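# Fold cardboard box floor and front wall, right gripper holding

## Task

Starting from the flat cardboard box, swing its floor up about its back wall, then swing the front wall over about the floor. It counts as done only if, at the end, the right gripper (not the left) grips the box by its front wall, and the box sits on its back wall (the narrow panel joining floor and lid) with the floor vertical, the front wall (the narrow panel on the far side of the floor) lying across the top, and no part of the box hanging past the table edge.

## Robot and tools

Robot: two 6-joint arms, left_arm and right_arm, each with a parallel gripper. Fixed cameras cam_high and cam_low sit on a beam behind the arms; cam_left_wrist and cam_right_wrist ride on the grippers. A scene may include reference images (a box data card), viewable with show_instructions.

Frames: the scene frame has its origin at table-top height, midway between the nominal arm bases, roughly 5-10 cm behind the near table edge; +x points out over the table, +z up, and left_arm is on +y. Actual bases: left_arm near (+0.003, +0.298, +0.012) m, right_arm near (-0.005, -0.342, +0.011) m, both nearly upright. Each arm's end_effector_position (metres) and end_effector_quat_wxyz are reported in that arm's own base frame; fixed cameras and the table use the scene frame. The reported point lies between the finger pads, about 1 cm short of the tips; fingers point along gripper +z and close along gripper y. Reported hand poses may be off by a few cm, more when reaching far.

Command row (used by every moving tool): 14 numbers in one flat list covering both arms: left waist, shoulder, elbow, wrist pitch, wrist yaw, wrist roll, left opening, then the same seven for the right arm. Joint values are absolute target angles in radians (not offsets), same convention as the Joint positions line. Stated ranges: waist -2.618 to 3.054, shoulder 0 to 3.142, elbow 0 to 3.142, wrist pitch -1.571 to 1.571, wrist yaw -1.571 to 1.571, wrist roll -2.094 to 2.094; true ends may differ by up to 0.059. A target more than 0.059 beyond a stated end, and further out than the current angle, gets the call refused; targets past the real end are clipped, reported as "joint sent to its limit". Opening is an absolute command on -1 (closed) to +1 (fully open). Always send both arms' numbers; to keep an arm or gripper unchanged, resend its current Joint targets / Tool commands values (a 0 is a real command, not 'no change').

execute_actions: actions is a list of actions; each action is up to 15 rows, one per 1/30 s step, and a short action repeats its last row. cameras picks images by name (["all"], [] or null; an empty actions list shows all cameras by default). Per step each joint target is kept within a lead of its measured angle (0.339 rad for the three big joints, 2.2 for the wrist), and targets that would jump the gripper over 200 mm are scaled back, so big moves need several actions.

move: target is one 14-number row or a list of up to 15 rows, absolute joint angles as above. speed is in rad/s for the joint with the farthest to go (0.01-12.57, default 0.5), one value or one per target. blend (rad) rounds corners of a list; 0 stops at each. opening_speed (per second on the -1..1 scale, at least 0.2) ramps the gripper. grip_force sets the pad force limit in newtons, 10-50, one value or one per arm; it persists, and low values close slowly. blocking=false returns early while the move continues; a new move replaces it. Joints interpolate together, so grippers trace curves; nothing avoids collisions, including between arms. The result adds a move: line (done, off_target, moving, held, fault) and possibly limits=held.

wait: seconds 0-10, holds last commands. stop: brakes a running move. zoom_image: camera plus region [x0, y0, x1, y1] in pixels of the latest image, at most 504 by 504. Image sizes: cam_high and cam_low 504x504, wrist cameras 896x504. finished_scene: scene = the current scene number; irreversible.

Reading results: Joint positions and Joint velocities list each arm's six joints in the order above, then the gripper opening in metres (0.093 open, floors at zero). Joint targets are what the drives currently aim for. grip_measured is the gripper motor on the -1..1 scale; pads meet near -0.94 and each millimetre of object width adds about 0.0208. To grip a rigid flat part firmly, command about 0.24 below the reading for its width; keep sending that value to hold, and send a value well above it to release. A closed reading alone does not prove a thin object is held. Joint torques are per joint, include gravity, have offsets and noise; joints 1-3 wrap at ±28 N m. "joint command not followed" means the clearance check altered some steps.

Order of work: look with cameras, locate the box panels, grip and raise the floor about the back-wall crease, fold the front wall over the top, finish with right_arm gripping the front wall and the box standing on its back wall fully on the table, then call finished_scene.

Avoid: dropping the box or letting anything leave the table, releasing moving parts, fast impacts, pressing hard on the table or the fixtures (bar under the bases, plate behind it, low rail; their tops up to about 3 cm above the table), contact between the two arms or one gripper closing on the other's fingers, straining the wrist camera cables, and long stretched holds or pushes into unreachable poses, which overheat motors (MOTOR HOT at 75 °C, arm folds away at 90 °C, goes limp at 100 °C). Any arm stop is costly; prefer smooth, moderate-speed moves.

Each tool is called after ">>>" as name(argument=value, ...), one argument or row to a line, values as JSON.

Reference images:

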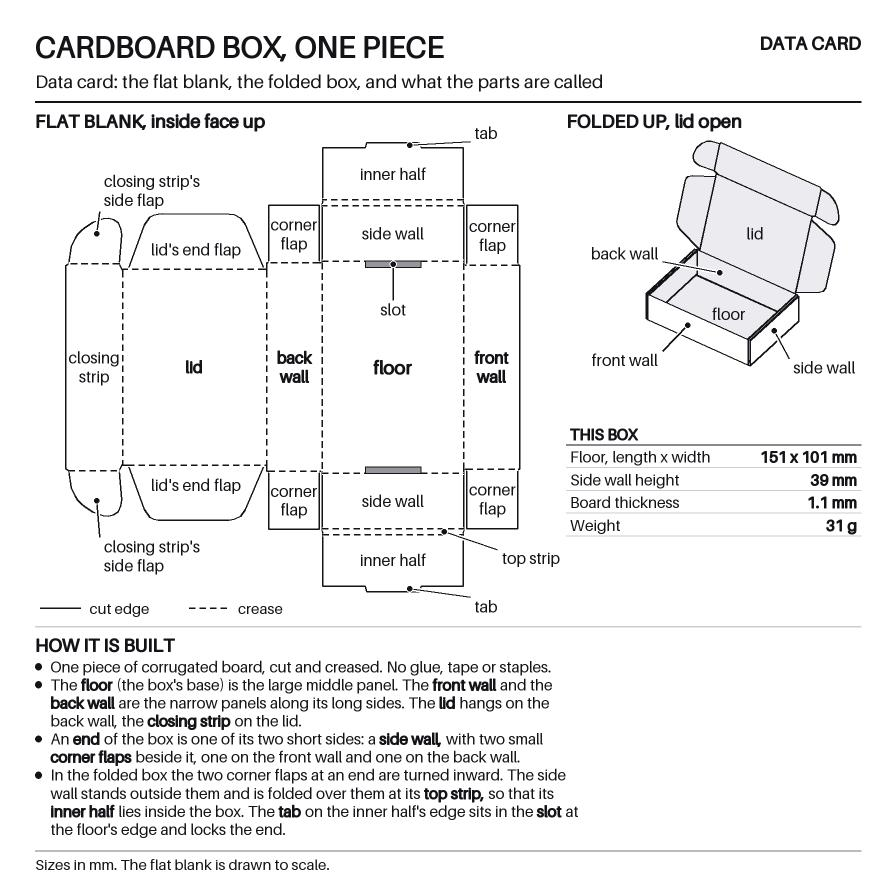

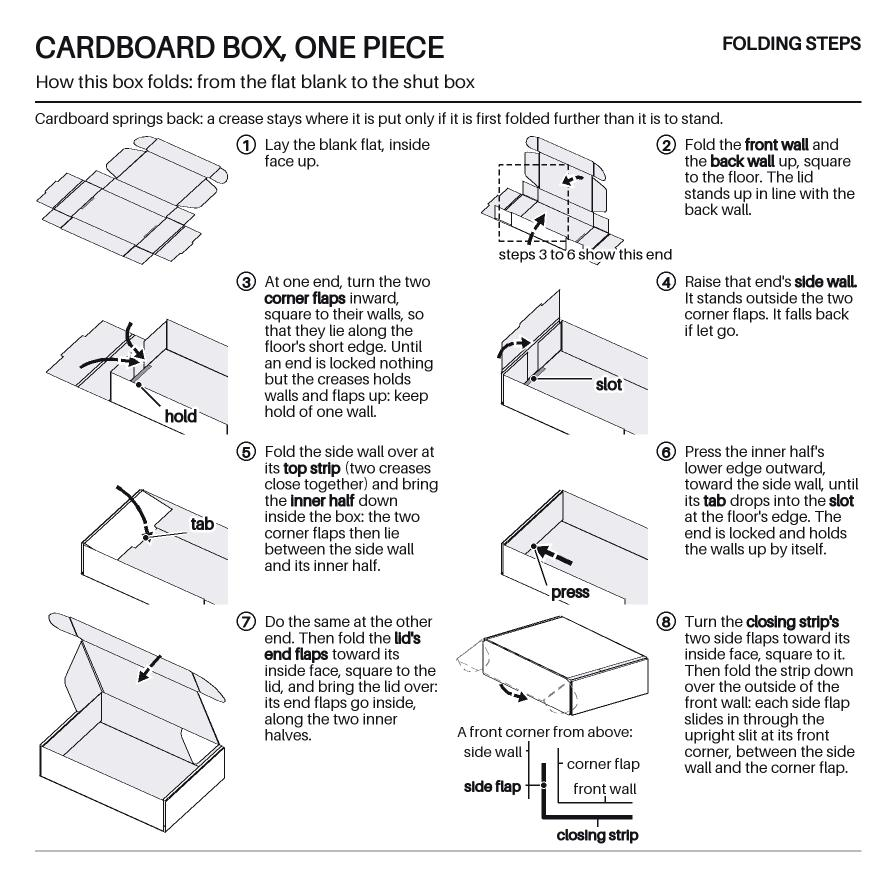

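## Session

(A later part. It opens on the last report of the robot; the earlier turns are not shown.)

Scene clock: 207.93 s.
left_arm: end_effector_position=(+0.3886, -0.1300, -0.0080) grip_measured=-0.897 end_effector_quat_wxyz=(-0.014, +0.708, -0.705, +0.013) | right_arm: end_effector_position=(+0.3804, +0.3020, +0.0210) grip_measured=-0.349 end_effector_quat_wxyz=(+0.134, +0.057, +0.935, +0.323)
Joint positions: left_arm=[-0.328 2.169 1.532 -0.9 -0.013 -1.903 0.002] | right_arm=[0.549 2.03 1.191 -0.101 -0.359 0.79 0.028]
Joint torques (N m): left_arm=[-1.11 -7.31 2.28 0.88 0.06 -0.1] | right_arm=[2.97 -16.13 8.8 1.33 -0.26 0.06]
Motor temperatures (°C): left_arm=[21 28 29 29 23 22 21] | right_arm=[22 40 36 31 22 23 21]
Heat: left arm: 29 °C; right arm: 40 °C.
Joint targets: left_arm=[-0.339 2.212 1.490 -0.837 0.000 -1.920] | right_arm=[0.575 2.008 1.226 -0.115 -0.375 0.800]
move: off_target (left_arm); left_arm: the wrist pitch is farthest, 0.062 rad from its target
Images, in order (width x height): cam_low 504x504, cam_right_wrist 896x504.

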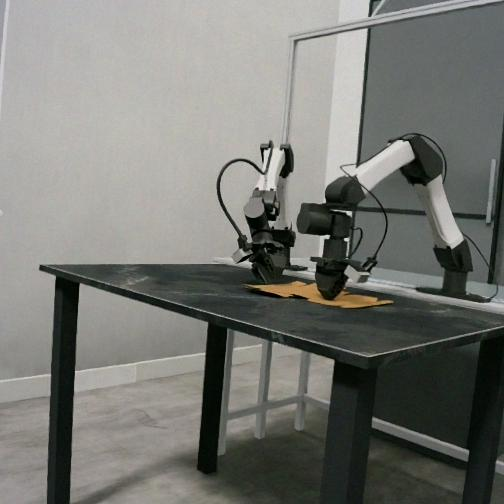

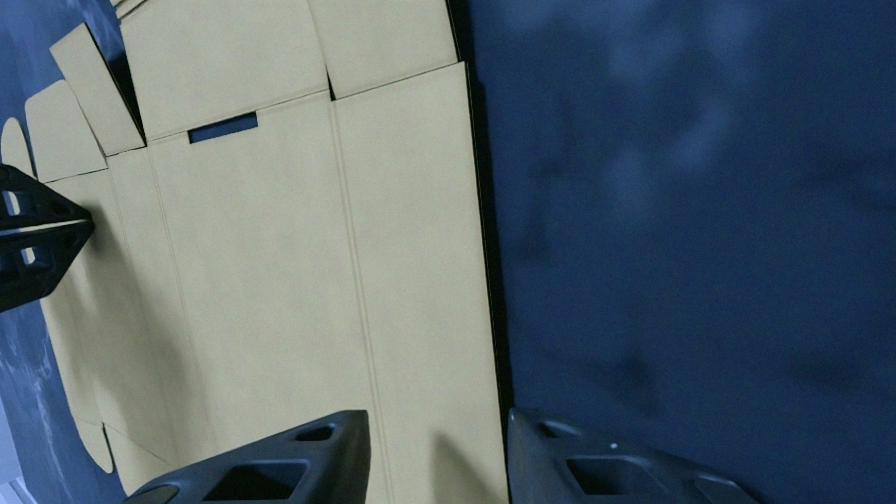

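>>> move(
  target=[-0.339, 2.212, 1.490, -0.838, 0, -1.92, -0.9, 0.580, 1.992, 1.230, -0.115, -0.375, 0.80, -0.35],
  speed=0.1,
  cameras=["cam_right_wrist", "cam_low"],
)

>>> zoom_image(
  camera="cam_right_wrist",
  region=[300, 200, 700, 504],
)

>>> zoom_image(
  camera="cam_low",
  region=[230, 265, 320, 315],
)

Scene clock: 209.83 s.
left_arm: end_effector_position=(+0.3890, -0.1299, -0.0079) grip_measured=-0.897 end_effector_quat_wxyz=(-0.015, +0.708, -0.705, +0.013) | right_arm: end_effector_position=(+0.3778, +0.3030, +0.0199) grip_measured=-0.349 end_effector_quat_wxyz=(+0.130, +0.056, +0.936, +0.321)
Joint positions: left_arm=[-0.328 2.169 1.532 -0.898 -0.015 -1.903 0.002] | right_arm=[0.553 2.03 1.191 -0.109 -0.359 0.79 0.028]
Joint torques (N m): left_arm=[-1.07 -7.3 2.22 0.87 0.06 -0.11] | right_arm=[3.04 -17.72 9.14 1.41 -0.27 0.05]
Heat: left arm: 29 °C; right arm: 41 °C.
Joint targets: left_arm=[-0.339 2.212 1.490 -0.838 0.000 -1.920] | right_arm=[0.580 1.992 1.230 -0.115 -0.375 0.800]
move: off_target (left_arm, right_arm); left_arm: the wrist pitch is farthest, 0.060 rad from its target; right_arm: the elbow is farthest, 0.039 rad from its target
Images, in order (width x height): cam_low 504x504, cam_right_wrist 896x504.

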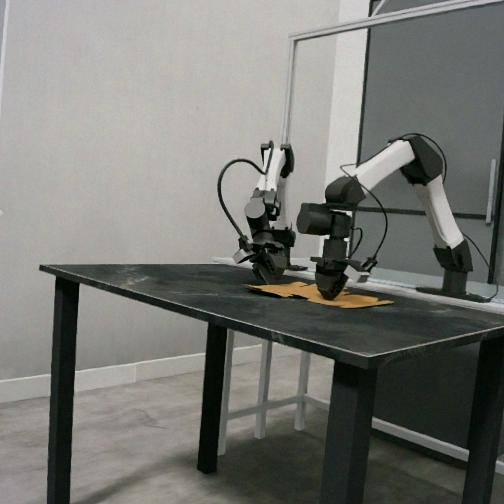

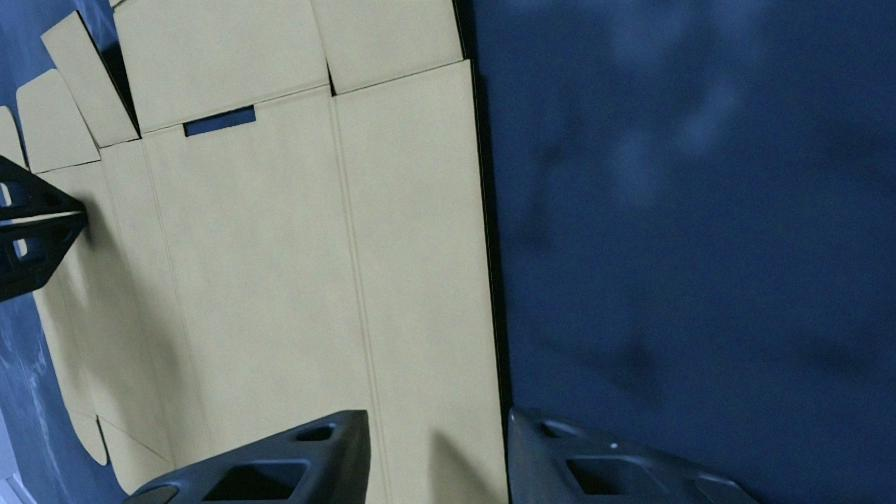

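Scaled by 1.260 from the camera's 896x504 image, which has a finer 1280x720 frame.

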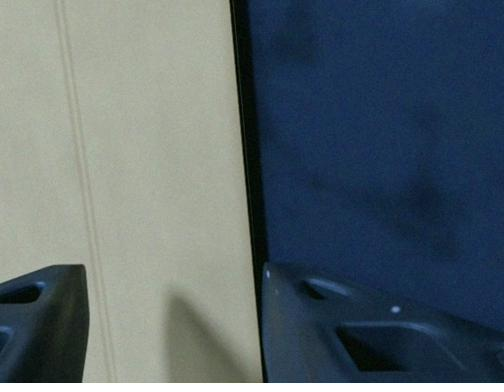

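Scaled by 5.600 from the camera's 504x504 image, which has a finer 720x720 frame.

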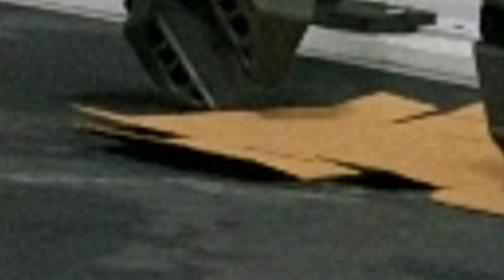

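>>> move(
  target=[-0.339, 2.212, 1.490, -0.838, 0, -1.92, -0.9, 0.580, 1.965, 1.225, -0.115, -0.375, 0.80, -0.35],
  speed=0.1,
  cameras=["cam_right_wrist", "cam_low"],
)

>>> zoom_image(
  camera="cam_right_wrist",
  region=[300, 200, 700, 504],
)

>>> zoom_image(
  camera="cam_low",
  region=[230, 265, 320, 315],
)

Scene clock: 212.67 s.
left_arm: end_effector_position=(+0.3890, -0.1299, -0.0079) grip_measured=-0.897 end_effector_quat_wxyz=(-0.015, +0.708, -0.705, +0.013) | right_arm: end_effector_position=(+0.3773, +0.3036, +0.0260) grip_measured=-0.349 end_effector_quat_wxyz=(+0.133, +0.054, +0.935, +0.323)
Joint positions: left_arm=[-0.328 2.169 1.532 -0.898 -0.015 -1.903 0.002] | right_arm=[0.555 2.015 1.191 -0.116 -0.359 0.79 0.028]
Joint torques (N m): left_arm=[-1.01 -7.2 2.4 0.86 0.1 -0.11] | right_arm=[2.96 -18.8 8.81 1.5 -0.26 0.06]
Heat: left arm: 29 °C; right arm: 43 °C.
Joint targets: left_arm=[-0.339 2.212 1.490 -0.838 0.000 -1.920] | right_arm=[0.581 1.965 1.225 -0.115 -0.375 0.800]
move: off_target (left_arm, right_arm); left_arm: the wrist pitch is farthest, 0.060 rad from its target; right_arm: the shoulder is farthest, 0.050 rad from its target
Images, in order (width x height): cam_low 504x504, cam_right_wrist 896x504.

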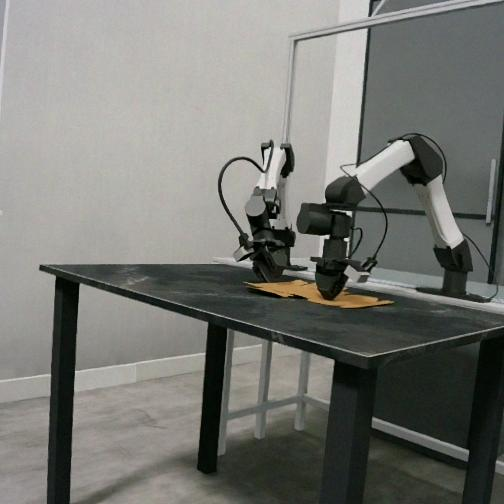

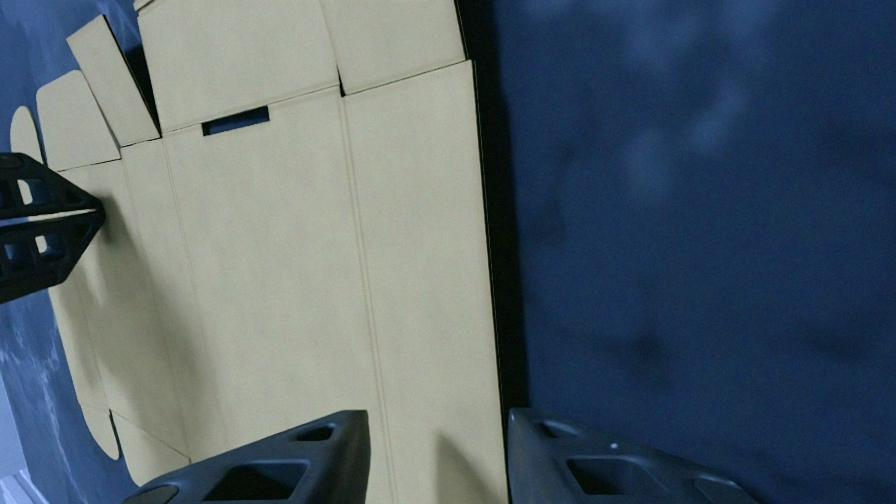

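Scaled by 1.260 from the camera's 896x504 image, which has a finer 1280x720 frame.

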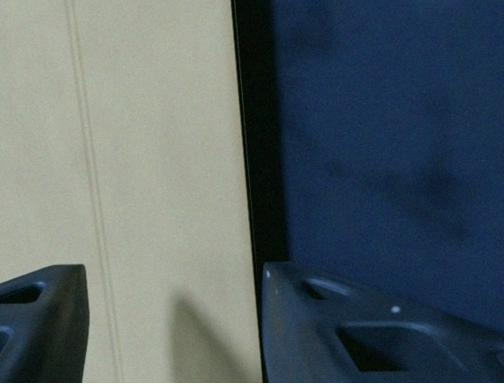

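Scaled by 5.600 from the camera's 504x504 image, which has a finer 720x720 frame.

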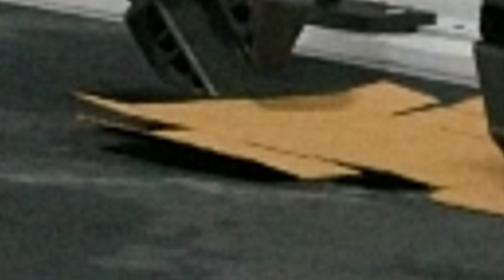

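>>> move(
  target=[-0.339, 2.212, 1.490, -0.838, 0, -1.92, -0.9, 0.598, 1.95, 1.265, -0.195, -0.365, 0.815, -0.35],
  speed=0.1,
  cameras=["cam_right_wrist", "cam_low"],
)

>>> zoom_image(
  camera="cam_low",
  region=[230, 255, 320, 305],
)

Scene clock: 216.60 s.
left_arm: end_effector_position=(+0.3896, -0.1293, -0.0079) grip_measured=-0.897 end_effector_quat_wxyz=(-0.017, +0.708, -0.705, +0.013) | right_arm: end_effector_position=(+0.3727, +0.3129, +0.0399) grip_measured=-0.349 end_effector_quat_wxyz=(+0.126, +0.052, +0.937, +0.322)
Joint positions: left_arm=[-0.328 2.169 1.532 -0.896 -0.019 -1.903 0.002] | right_arm=[0.578 1.996 1.234 -0.185 -0.355 0.803 0.028]
Joint torques (N m): left_arm=[-1.05 -7.28 2.33 0.84 0.13 -0.11] | right_arm=[2.4 -18.5 8.79 1.38 -0.2 0.05]
Heat: left arm: 29 °C; right arm: 44 °C.
Joint targets: left_arm=[-0.339 2.212 1.490 -0.839 0.000 -1.920] | right_arm=[0.598 1.950 1.265 -0.194 -0.365 0.815]
move: off_target (left_arm, right_arm); left_arm: the wrist pitch is farthest, 0.058 rad from its target; right_arm: the shoulder is farthest, 0.046 rad from its target
Images, in order (width x height): cam_low 504x504, cam_right_wrist 896x504.

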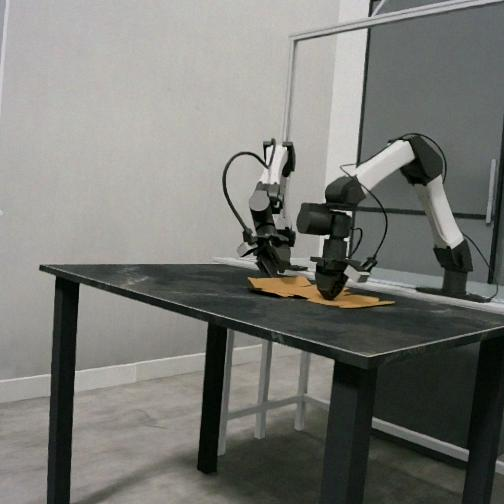

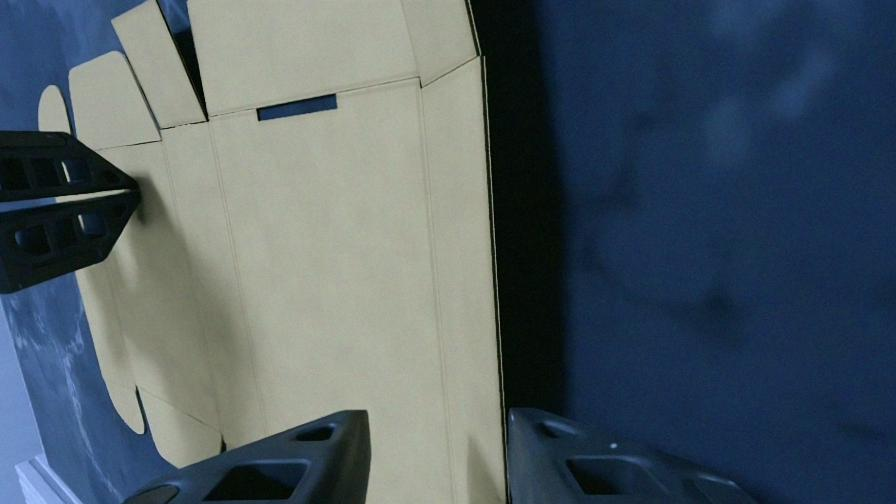

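Scaled by 5.600 from the camera's 504x504 image, which has a finer 720x720 frame.

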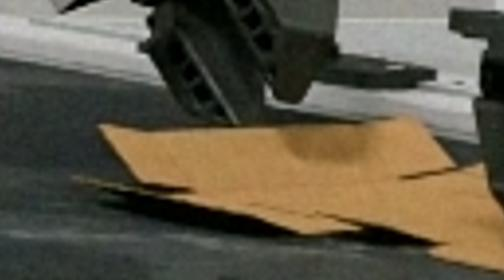

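>>> move(
  target=[-0.339, 2.212, 1.490, -0.838, 0, -1.92, -0.9, 0.609, 2.04, 1.268, -0.155, -0.36, 0.815, -0.35],
  speed=0.1,
  cameras=["cam_right_wrist", "cam_low"],
)

>>> zoom_image(
  camera="cam_low",
  region=[230, 255, 320, 305],
)

>>> zoom_image(
  camera="cam_right_wrist",
  region=[300, 200, 700, 504],
)

Scene clock: 220.93 s.
left_arm: end_effector_position=(+0.3900, -0.1294, -0.0079) grip_measured=-0.897 end_effector_quat_wxyz=(-0.017, +0.708, -0.705, +0.013) | right_arm: end_effector_position=(+0.3678, +0.3194, +0.0359) grip_measured=-0.349 end_effector_quat_wxyz=(+0.120, +0.045, +0.938, +0.321)
Joint positions: left_arm=[-0.328 2.169 1.532 -0.895 -0.019 -1.903 0.002] | right_arm=[0.595 2.009 1.239 -0.185 -0.355 0.805 0.028]
Joint torques (N m): left_arm=[-1.06 -7.28 2.3 0.86 0.13 -0.11] | right_arm=[1.83 -10.86 8.53 1.8 -0.15 0.05]
Motor temperatures (°C): left_arm=[21 29 29 28 23 22 21] | right_arm=[22 46 38 31 22 23 21]
Heat: left arm: 29 °C; right arm: 46 °C.
Joint targets: left_arm=[-0.339 2.212 1.490 -0.837 0.000 -1.920] | right_arm=[0.608 2.039 1.267 -0.156 -0.360 0.816]
move: off_target (left_arm); left_arm: the wrist pitch is farthest, 0.057 rad from its target
Images, in order (width x height): cam_low 504x504, cam_right_wrist 896x504.

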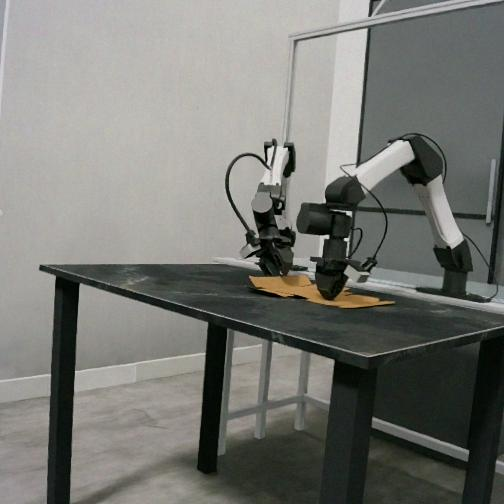

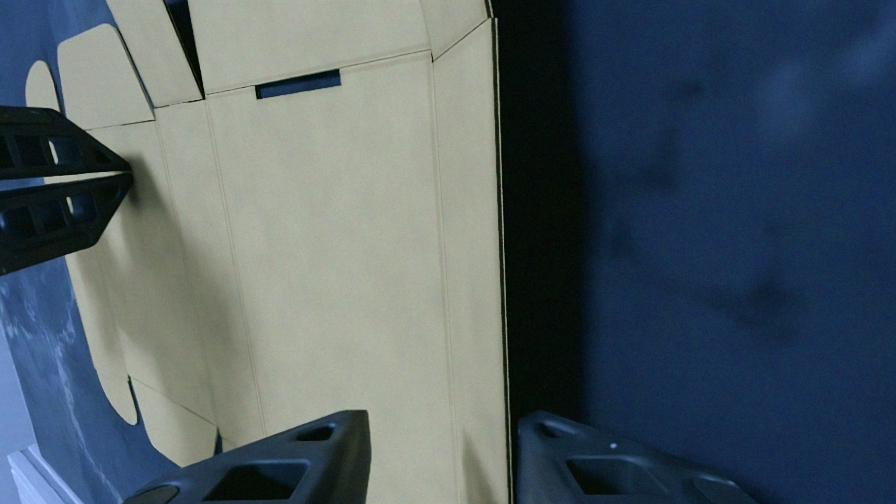

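Scaled by 5.600 from the camera's 504x504 image, which has a finer 720x720 frame.

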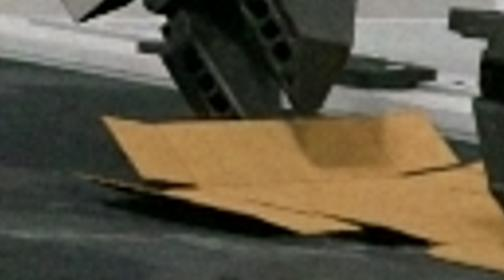

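Scaled by 1.260 from the camera's 896x504 image, which has a finer 1280x720 frame.

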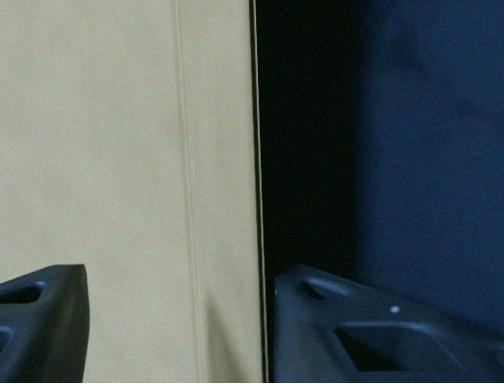

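>>> move(
  target=[-0.339, 2.212, 1.490, -0.838, 0, -1.92, -0.9, 0.609, 2.04, 1.268, -0.155, -0.36, 0.815, -1.0],
  grip_force=[50, 25],
  cameras=["cam_right_wrist", "cam_low"],
)

>>> zoom_image(
  camera="cam_low",
  region=[230, 255, 320, 305],
)

>>> zoom_image(
  camera="cam_right_wrist",
  region=[300, 200, 700, 504],
)

Scene clock: 225.23 s.
left_arm: end_effector_position=(+0.3905, -0.1290, -0.0079) grip_measured=-0.897 end_effector_quat_wxyz=(-0.019, +0.708, -0.705, +0.013) | right_arm: end_effector_position=(+0.3681, +0.3191, +0.0357) grip_measured=-0.961 end_effector_quat_wxyz=(+0.124, +0.038, +0.939, +0.319)
Joint positions: left_arm=[-0.328 2.169 1.532 -0.893 -0.022 -1.903 0.002] | right_arm=[0.595 2.009 1.239 -0.185 -0.352 0.788 0]
Joint torques (N m): left_arm=[-1.07 -7.27 2.21 0.81 0.14 -0.09] | right_arm=[1.88 -10.71 8.59 1.81 -0.18 0.13]
Heat: left arm: 30 °C; right arm: 45 °C.
Joint targets: left_arm=[-0.339 2.212 1.490 -0.838 -0.001 -1.920] | right_arm=[0.609 2.040 1.268 -0.154 -0.360 0.806]
grip_force (N): 50, 25
move: off_target (left_arm); left_arm: the wrist pitch is farthest, 0.055 rad from its target
Images, in order (width x height): cam_low 504x504, cam_right_wrist 896x504.

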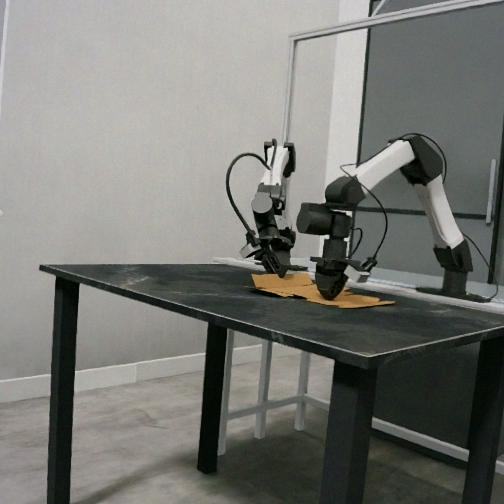

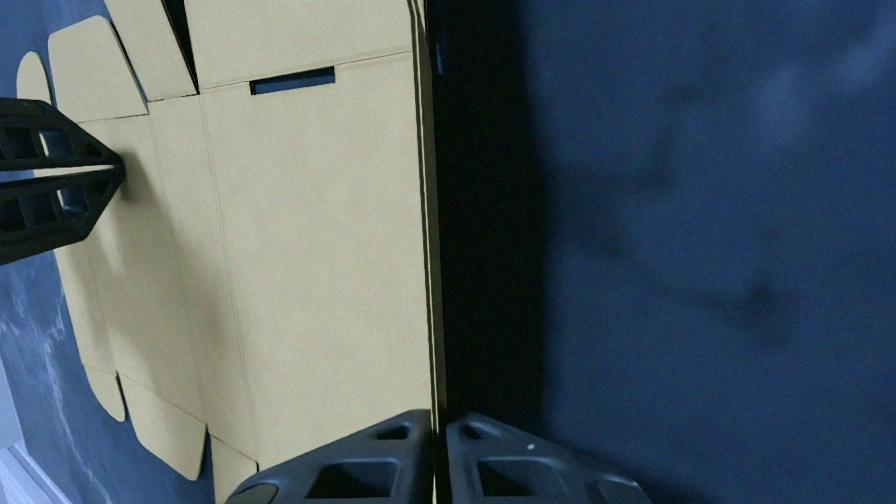

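Scaled by 5.600 from the camera's 504x504 image, which has a finer 720x720 frame.

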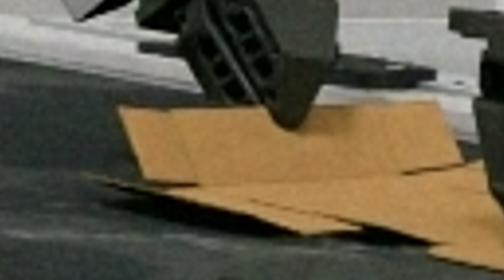

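Scaled by 1.260 from the camera's 896x504 image, which has a finer 1280x720 frame.

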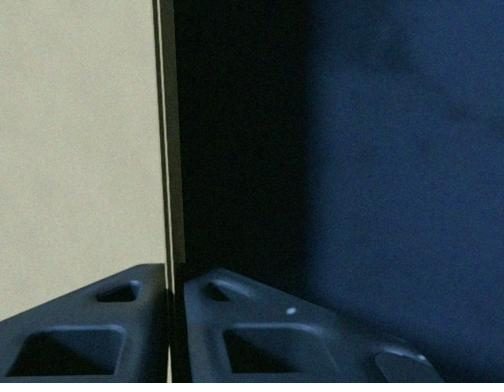

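>>> move(
  target=[
    [-0.339, 2.212, 1.490, -0.838, 0, -1.92, -0.9, 0.743, 2.18, 1.67, -0.715, 0.0, 0.775, -1.0],
    [-0.339, 2.212, 1.490, -0.838, 0, -1.92, -0.9, 0.865, 2.545, 2.338, -1.315, 0.306, 0.83, -1.0],
  ],
  speed=0.3,
  blend=[0.1, 0],
  cameras=["cam_right_wrist", "cam_low", "cam_high"],
)

>>> zoom_image(
  camera="cam_low",
  region=[210, 205, 330, 325],
)

Scene clock: 248.73 s.
left_arm: end_effector_position=(+0.3919, -0.1284, -0.0078) grip_measured=-0.897 end_effector_quat_wxyz=(-0.023, +0.708, -0.705, +0.014) | right_arm: end_effector_position=(+0.3688, +0.3488, +0.0469) grip_measured=-0.975 end_effector_quat_wxyz=(+0.133, -0.011, +0.989, -0.061)
Joint positions: left_arm=[-0.328 2.169 1.532 -0.889 -0.029 -1.903 0.002] | right_arm=[0.85 2.506 2.311 -1.287 0.28 0.814 0]
Joint torques (N m): left_arm=[-1.01 -7.3 2.29 0.79 0.22 -0.11] | right_arm=[1.98 -14.22 8.28 0.13 0.48 0.11]
Heat: left arm: 31 °C; right arm: 42 °C.
Joint targets: left_arm=[-0.339 2.212 1.490 -0.839 0.001 -1.920] | right_arm=[0.865 2.546 2.338 -1.314 0.297 0.829]
grip_force (N): 50, 25
move: off_target (left_arm, right_arm); left_arm: the wrist pitch is farthest, 0.051 rad from its target; right_arm: the shoulder is farthest, 0.039 rad from its target
Images, in order (width x height): cam_high 504x504, cam_low 504x504, cam_right_wrist 896x504.

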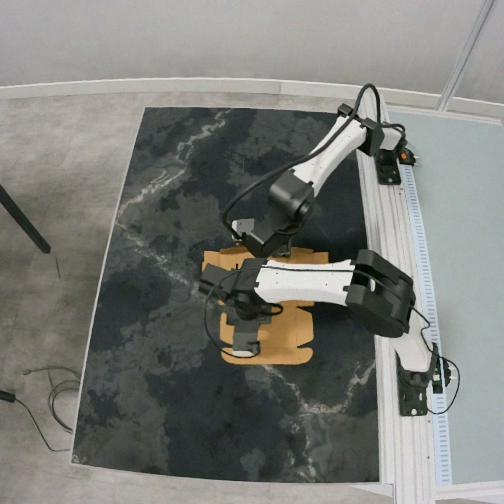

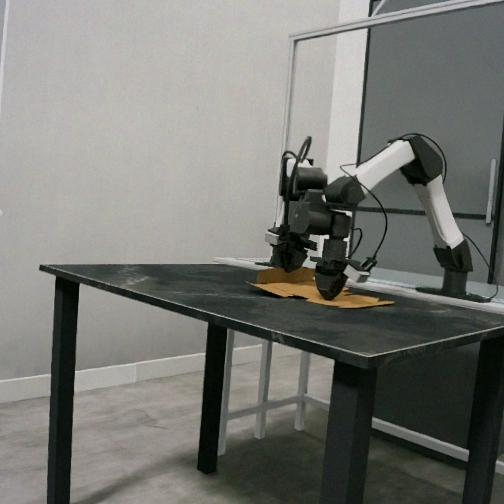

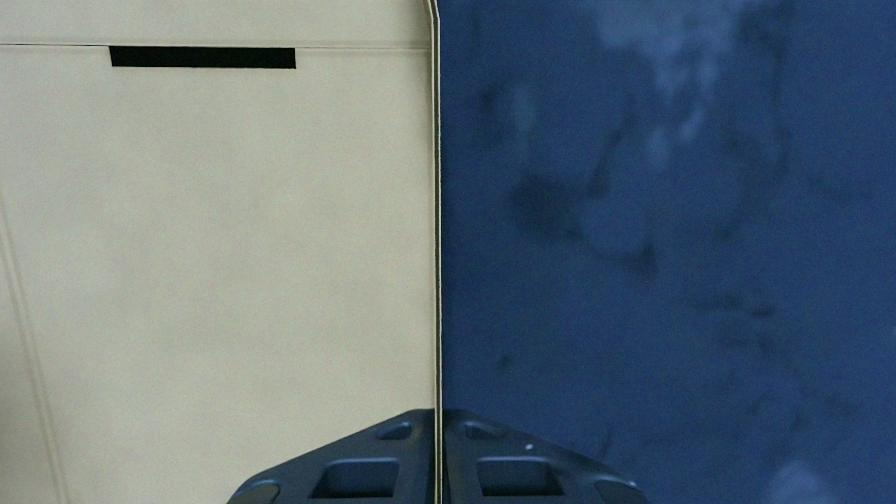

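Scaled by 4.200 from the camera's 504x504 image, which has a finer 720x720 frame.

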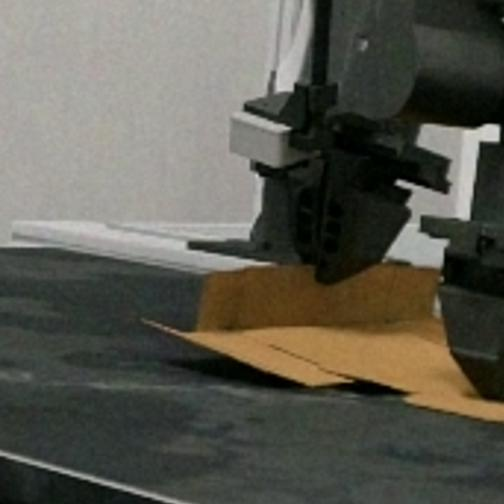

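>>> move(
  target=[
    [-0.339, 2.212, 1.490, -0.838, 0, -1.92, -0.9, 0.865, 2.545, 2.338, -1.315, 0.297, 0.83, -0.1],
    [-0.339, 2.212, 1.490, -0.838, 0, -1.92, -0.9, 0.845, 2.42, 2.38, -1.43, 0.28, 0.81, -0.1],
  ],
  speed=0.4,
  opening_speed=0.6,
  cameras=["cam_right_wrist", "cam_low", "cam_high"],
)

>>> zoom_image(
  camera="cam_low",
  region=[210, 205, 330, 325],
)

Scene clock: 273.03 s.
left_arm: end_effector_position=(+0.3922, -0.1285, -0.0078) grip_measured=-0.897 end_effector_quat_wxyz=(-0.023, +0.708, -0.705, +0.015) | right_arm: end_effector_position=(+0.3603, +0.3350, +0.0736) grip_measured=-0.102 end_effector_quat_wxyz=(+0.122, -0.011, +0.990, -0.076)
Joint positions: left_arm=[-0.328 2.169 1.532 -0.887 -0.029 -1.903 0.002] | right_arm=[0.845 2.472 2.357 -1.403 0.283 0.816 0.04]
Joint torques (N m): left_arm=[-1.02 -7.28 2.19 0.83 0.21 -0.1] | right_arm=[0.54 -22.95 7.9 0.05 0.27 -0.06]
Motor temperatures (°C): left_arm=[21 31 27 27 23 22 21] | right_arm=[22 51 39 29 22 23 22]
Heat: left arm: 31 °C; right arm: 51 °C.
Joint targets: left_arm=[-0.339 2.212 1.490 -0.837 0.000 -1.920] | right_arm=[0.845 2.421 2.380 -1.430 0.280 0.810]
grip_force (N): 50, 25
move: off_target (left_arm, right_arm); left_arm: the wrist pitch is farthest, 0.049 rad from its target; right_arm: the shoulder is farthest, 0.052 rad from its target
Images, in order (width x height): cam_high 504x504, cam_low 504x504, cam_right_wrist 896x504.

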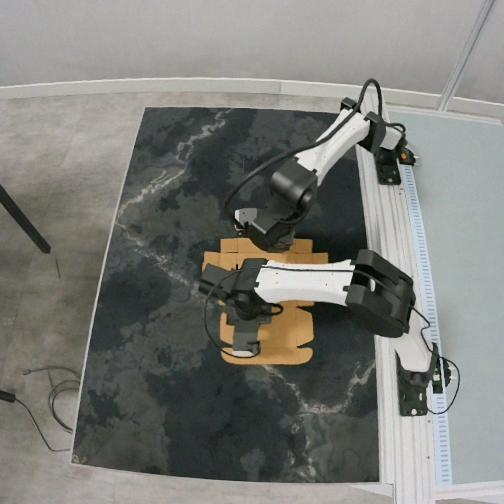

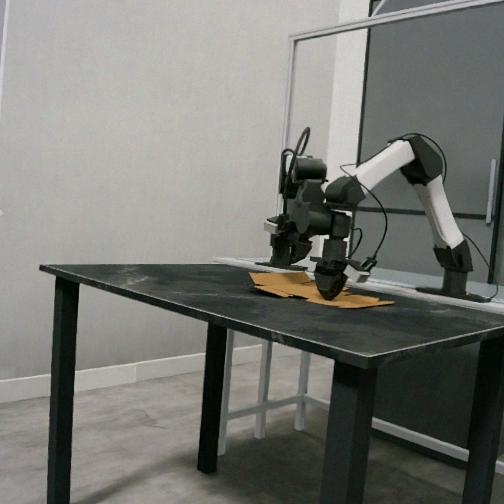

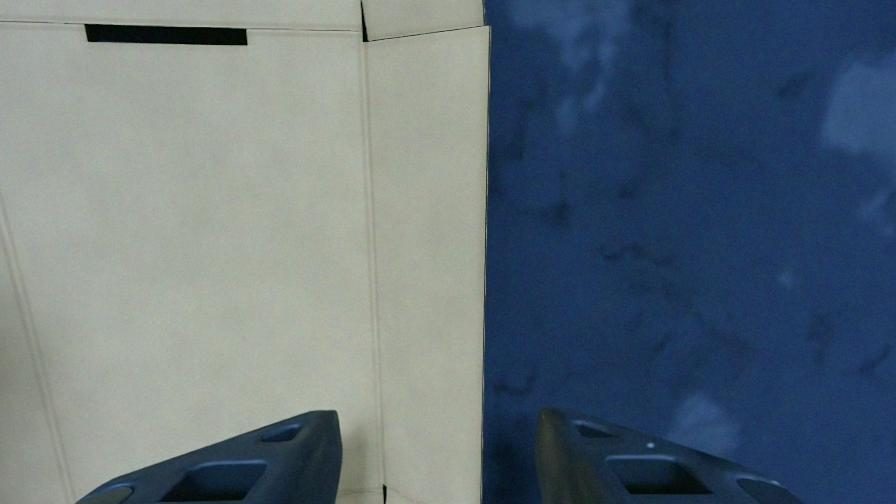

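Scaled by 4.200 from the camera's 504x504 image, which has a finer 720x720 frame.

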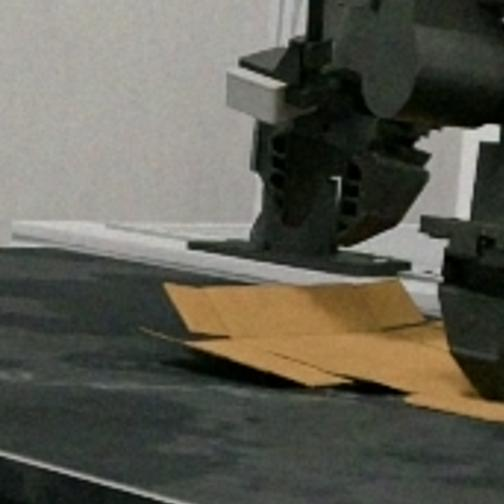

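>>> move(
  target=[
    [-0.339, 2.212, 1.490, -0.838, 0, -1.92, -0.9, 0.9, 1.6, 1.5, -0.4, 0.7, 0.6, 1.0],
    [-0.339, 2.212, 1.490, -0.838, 0, -1.92, -0.9, 1.16, 1.975, 1.02, 0.485, 1.115, 0.44, 1.0],
  ],
  speed=1.0,
  blend=[0.3, 0],
  cameras=["cam_right_wrist", "cam_low", "cam_high"],
)

>>> zoom_image(
  camera="cam_low",
  region=[210, 205, 330, 325],
)

Scene clock: 283.87 s.
left_arm: end_effector_position=(+0.3922, -0.1285, -0.0078) grip_measured=-0.897 end_effector_quat_wxyz=(-0.023, +0.708, -0.705, +0.015) | right_arm: end_effector_position=(+0.3189, +0.3480, +0.1285) grip_measured=+1.000 end_effector_quat_wxyz=(+0.627, +0.000, +0.779, +0.006)
Joint positions: left_arm=[-0.328 2.169 1.532 -0.887 -0.029 -1.903 0.002] | right_arm=[1.152 1.953 1.027 0.444 1.095 0.444 0.093]
Joint velocities: left_arm=[0.002 -0.027 -0.012 -0.007 -0.022 -0.154 0.001] | right_arm=[-0.022 -0.007 -0.002 0.154 -0.022 -0.051 0]
Joint torques (N m): left_arm=[-1.06 -7.31 2.26 0.79 0.19 -0.08] | right_arm=[1.39 -10.77 5.48 2.11 0.56 -0.06]
Motor temperatures (°C): left_arm=[21 31 27 27 23 22 21] | right_arm=[22 57 40 29 22 23 22]
Heat: left arm: 31 °C; right arm: 57 °C.
Joint targets: left_arm=[-0.339 2.212 1.490 -0.838 0.000 -1.920] | right_arm=[1.160 1.974 1.021 0.484 1.116 0.441]
grip_force (N): 50, 25
move: off_target (left_arm, right_arm); left_arm: the wrist pitch is farthest, 0.049 rad from its target; right_arm: the wrist pitch is farthest, 0.041 rad from its target
Images, in order (width x height): cam_high 504x504, cam_low 504x504, cam_right_wrist 896x504.

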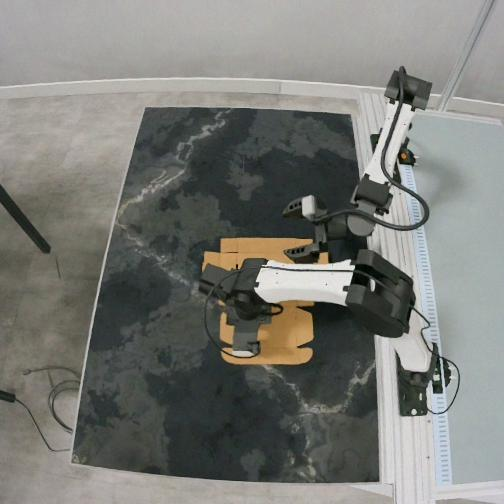

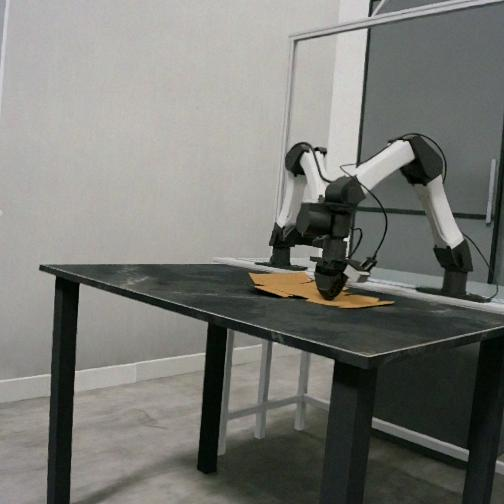

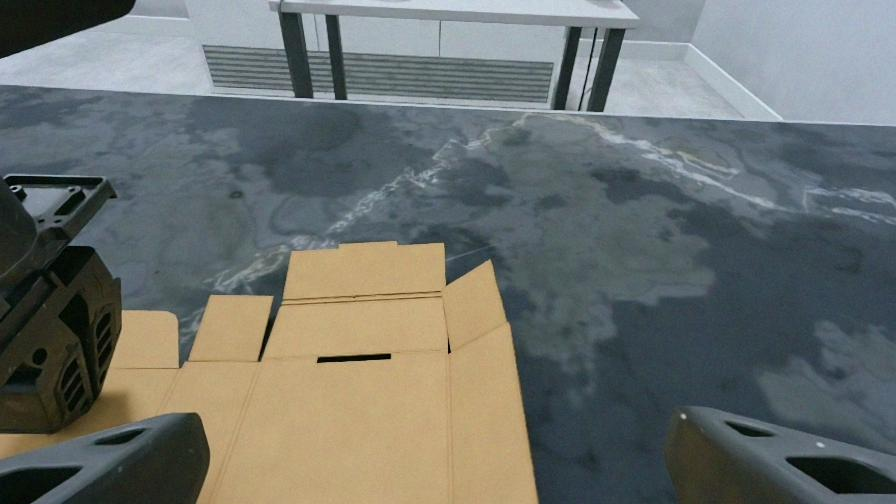

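Scaled by 4.200 from the camera's 504x504 image, which has a finer 720x720 frame.

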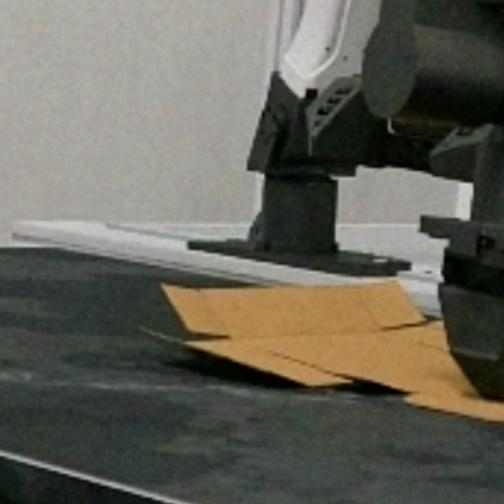

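>>> move(
  target=[-0.339, 2.212, 1.490, -0.838, 0, -1.92, -0.9, 1.163, 2.26, 0.975, 0.80, 1.125, 0.44, 1.0],
  speed=0.4,
  cameras=["cam_right_wrist", "cam_high"],
)

Scene clock: 288.27 s.
left_arm: end_effector_position=(+0.3922, -0.1285, -0.0078) grip_measured=-0.897 end_effector_quat_wxyz=(-0.023, +0.708, -0.705, +0.015) | right_arm: end_effector_position=(+0.3198, +0.3479, +0.0365) grip_measured=+1.000 end_effector_quat_wxyz=(+0.628, +0.000, +0.778, -0.002)
Joint positions: left_arm=[-0.328 2.169 1.532 -0.887 -0.029 -1.903 0.002] | right_arm=[1.152 2.236 0.981 0.763 1.106 0.443 0.093]
Joint torques (N m): left_arm=[-1.09 -7.32 2.28 0.76 0.2 -0.08] | right_arm=[1.61 -11.41 4.08 2.05 0.57 -0.04]
Motor temperatures (°C): left_arm=[21 32 27 27 23 22 21] | right_arm=[22 55 39 30 22 23 22]
Heat: left arm: 32 °C; right arm: 55 °C.
Joint targets: left_arm=[-0.339 2.212 1.490 -0.838 0.000 -1.920] | right_arm=[1.163 2.261 0.975 0.801 1.125 0.440]
grip_force (N): 50, 25
move: off_target (left_arm, right_arm); left_arm: the wrist pitch is farthest, 0.049 rad from its target; right_arm: the wrist pitch is farthest, 0.037 rad from its target
Images, in order (width x height): cam_high 504x504, cam_right_wrist 896x504.

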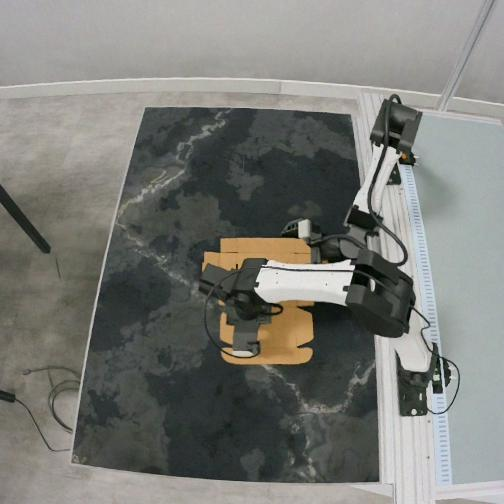

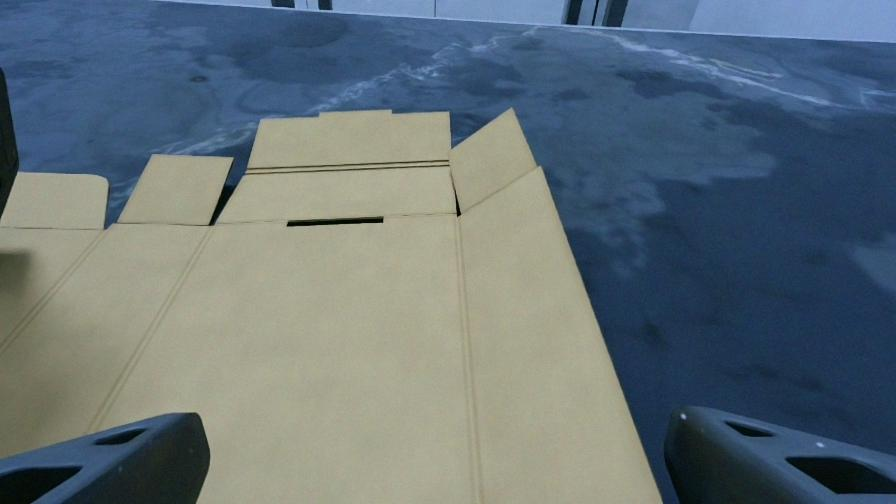

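>>> move(
  target=[-0.339, 2.212, 1.490, -0.838, 0, -1.92, -0.9, 1.160, 2.298, 0.973, 0.838, 1.122, 0.44, 1.0],
  speed=0.2,
  cameras=["cam_right_wrist", "cam_low"],
)

>>> zoom_image(
  camera="cam_low",
  region=[210, 205, 330, 325],
)

Scene clock: 291.10 s.
left_arm: end_effector_position=(+0.3922, -0.1285, -0.0078) grip_measured=-0.897 end_effector_quat_wxyz=(-0.023, +0.708, -0.705, +0.015) | right_arm: end_effector_position=(+0.3198, +0.3479, +0.0276) grip_measured=+1.000 end_effector_quat_wxyz=(+0.629, +0.001, +0.778, +0.000)
Joint positions: left_arm=[-0.328 2.169 1.532 -0.887 -0.029 -1.903 0.002] | right_arm=[1.152 2.268 0.981 0.799 1.106 0.443 0.093]
Joint torques (N m): left_arm=[-1.1 -7.21 2.29 0.77 0.2 -0.1] | right_arm=[1.33 -10.96 3.79 2.07 0.53 -0.04]
Heat: left arm: 32 °C; right arm: 54 °C.
Joint targets: left_arm=[-0.339 2.212 1.490 -0.838 0.000 -1.920] | right_arm=[1.160 2.298 0.973 0.838 1.121 0.440]
grip_force (N): 50, 25
move: off_target (left_arm, right_arm); left_arm: the wrist pitch is farthest, 0.049 rad from its target; right_arm: the wrist pitch is farthest, 0.039 rad from its target
Images, in order (width x height): cam_low 504x504, cam_right_wrist 896x504.

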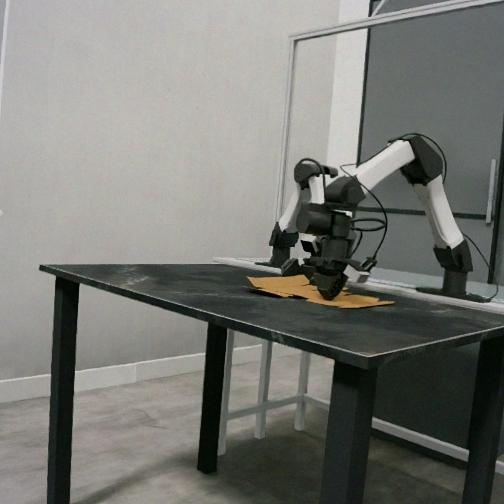

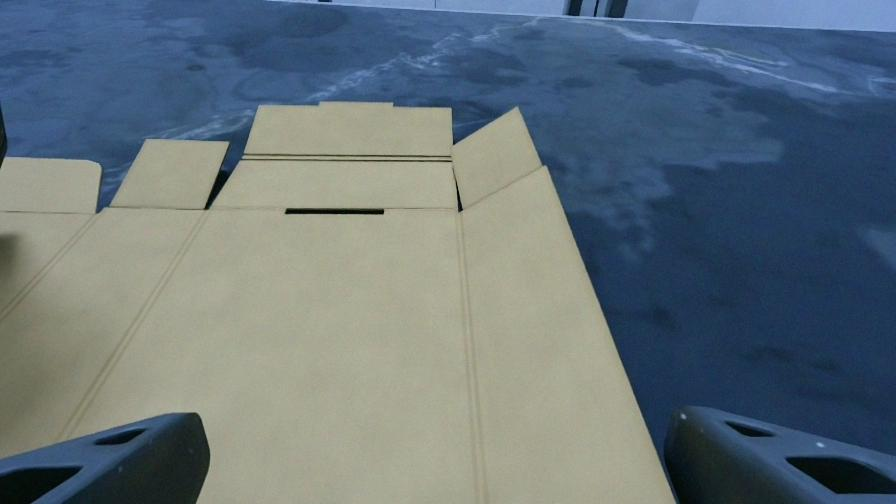

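Scaled by 4.200 from the camera's 504x504 image, which has a finer 720x720 frame.

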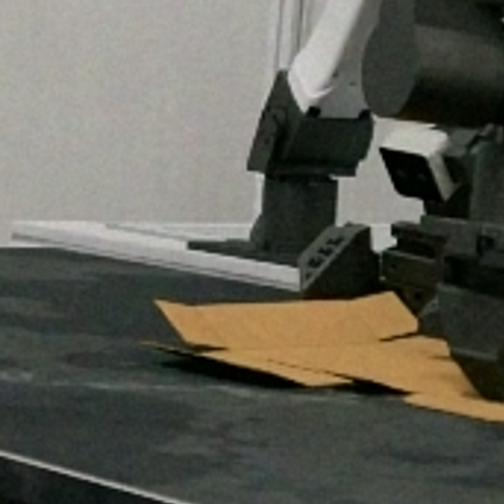

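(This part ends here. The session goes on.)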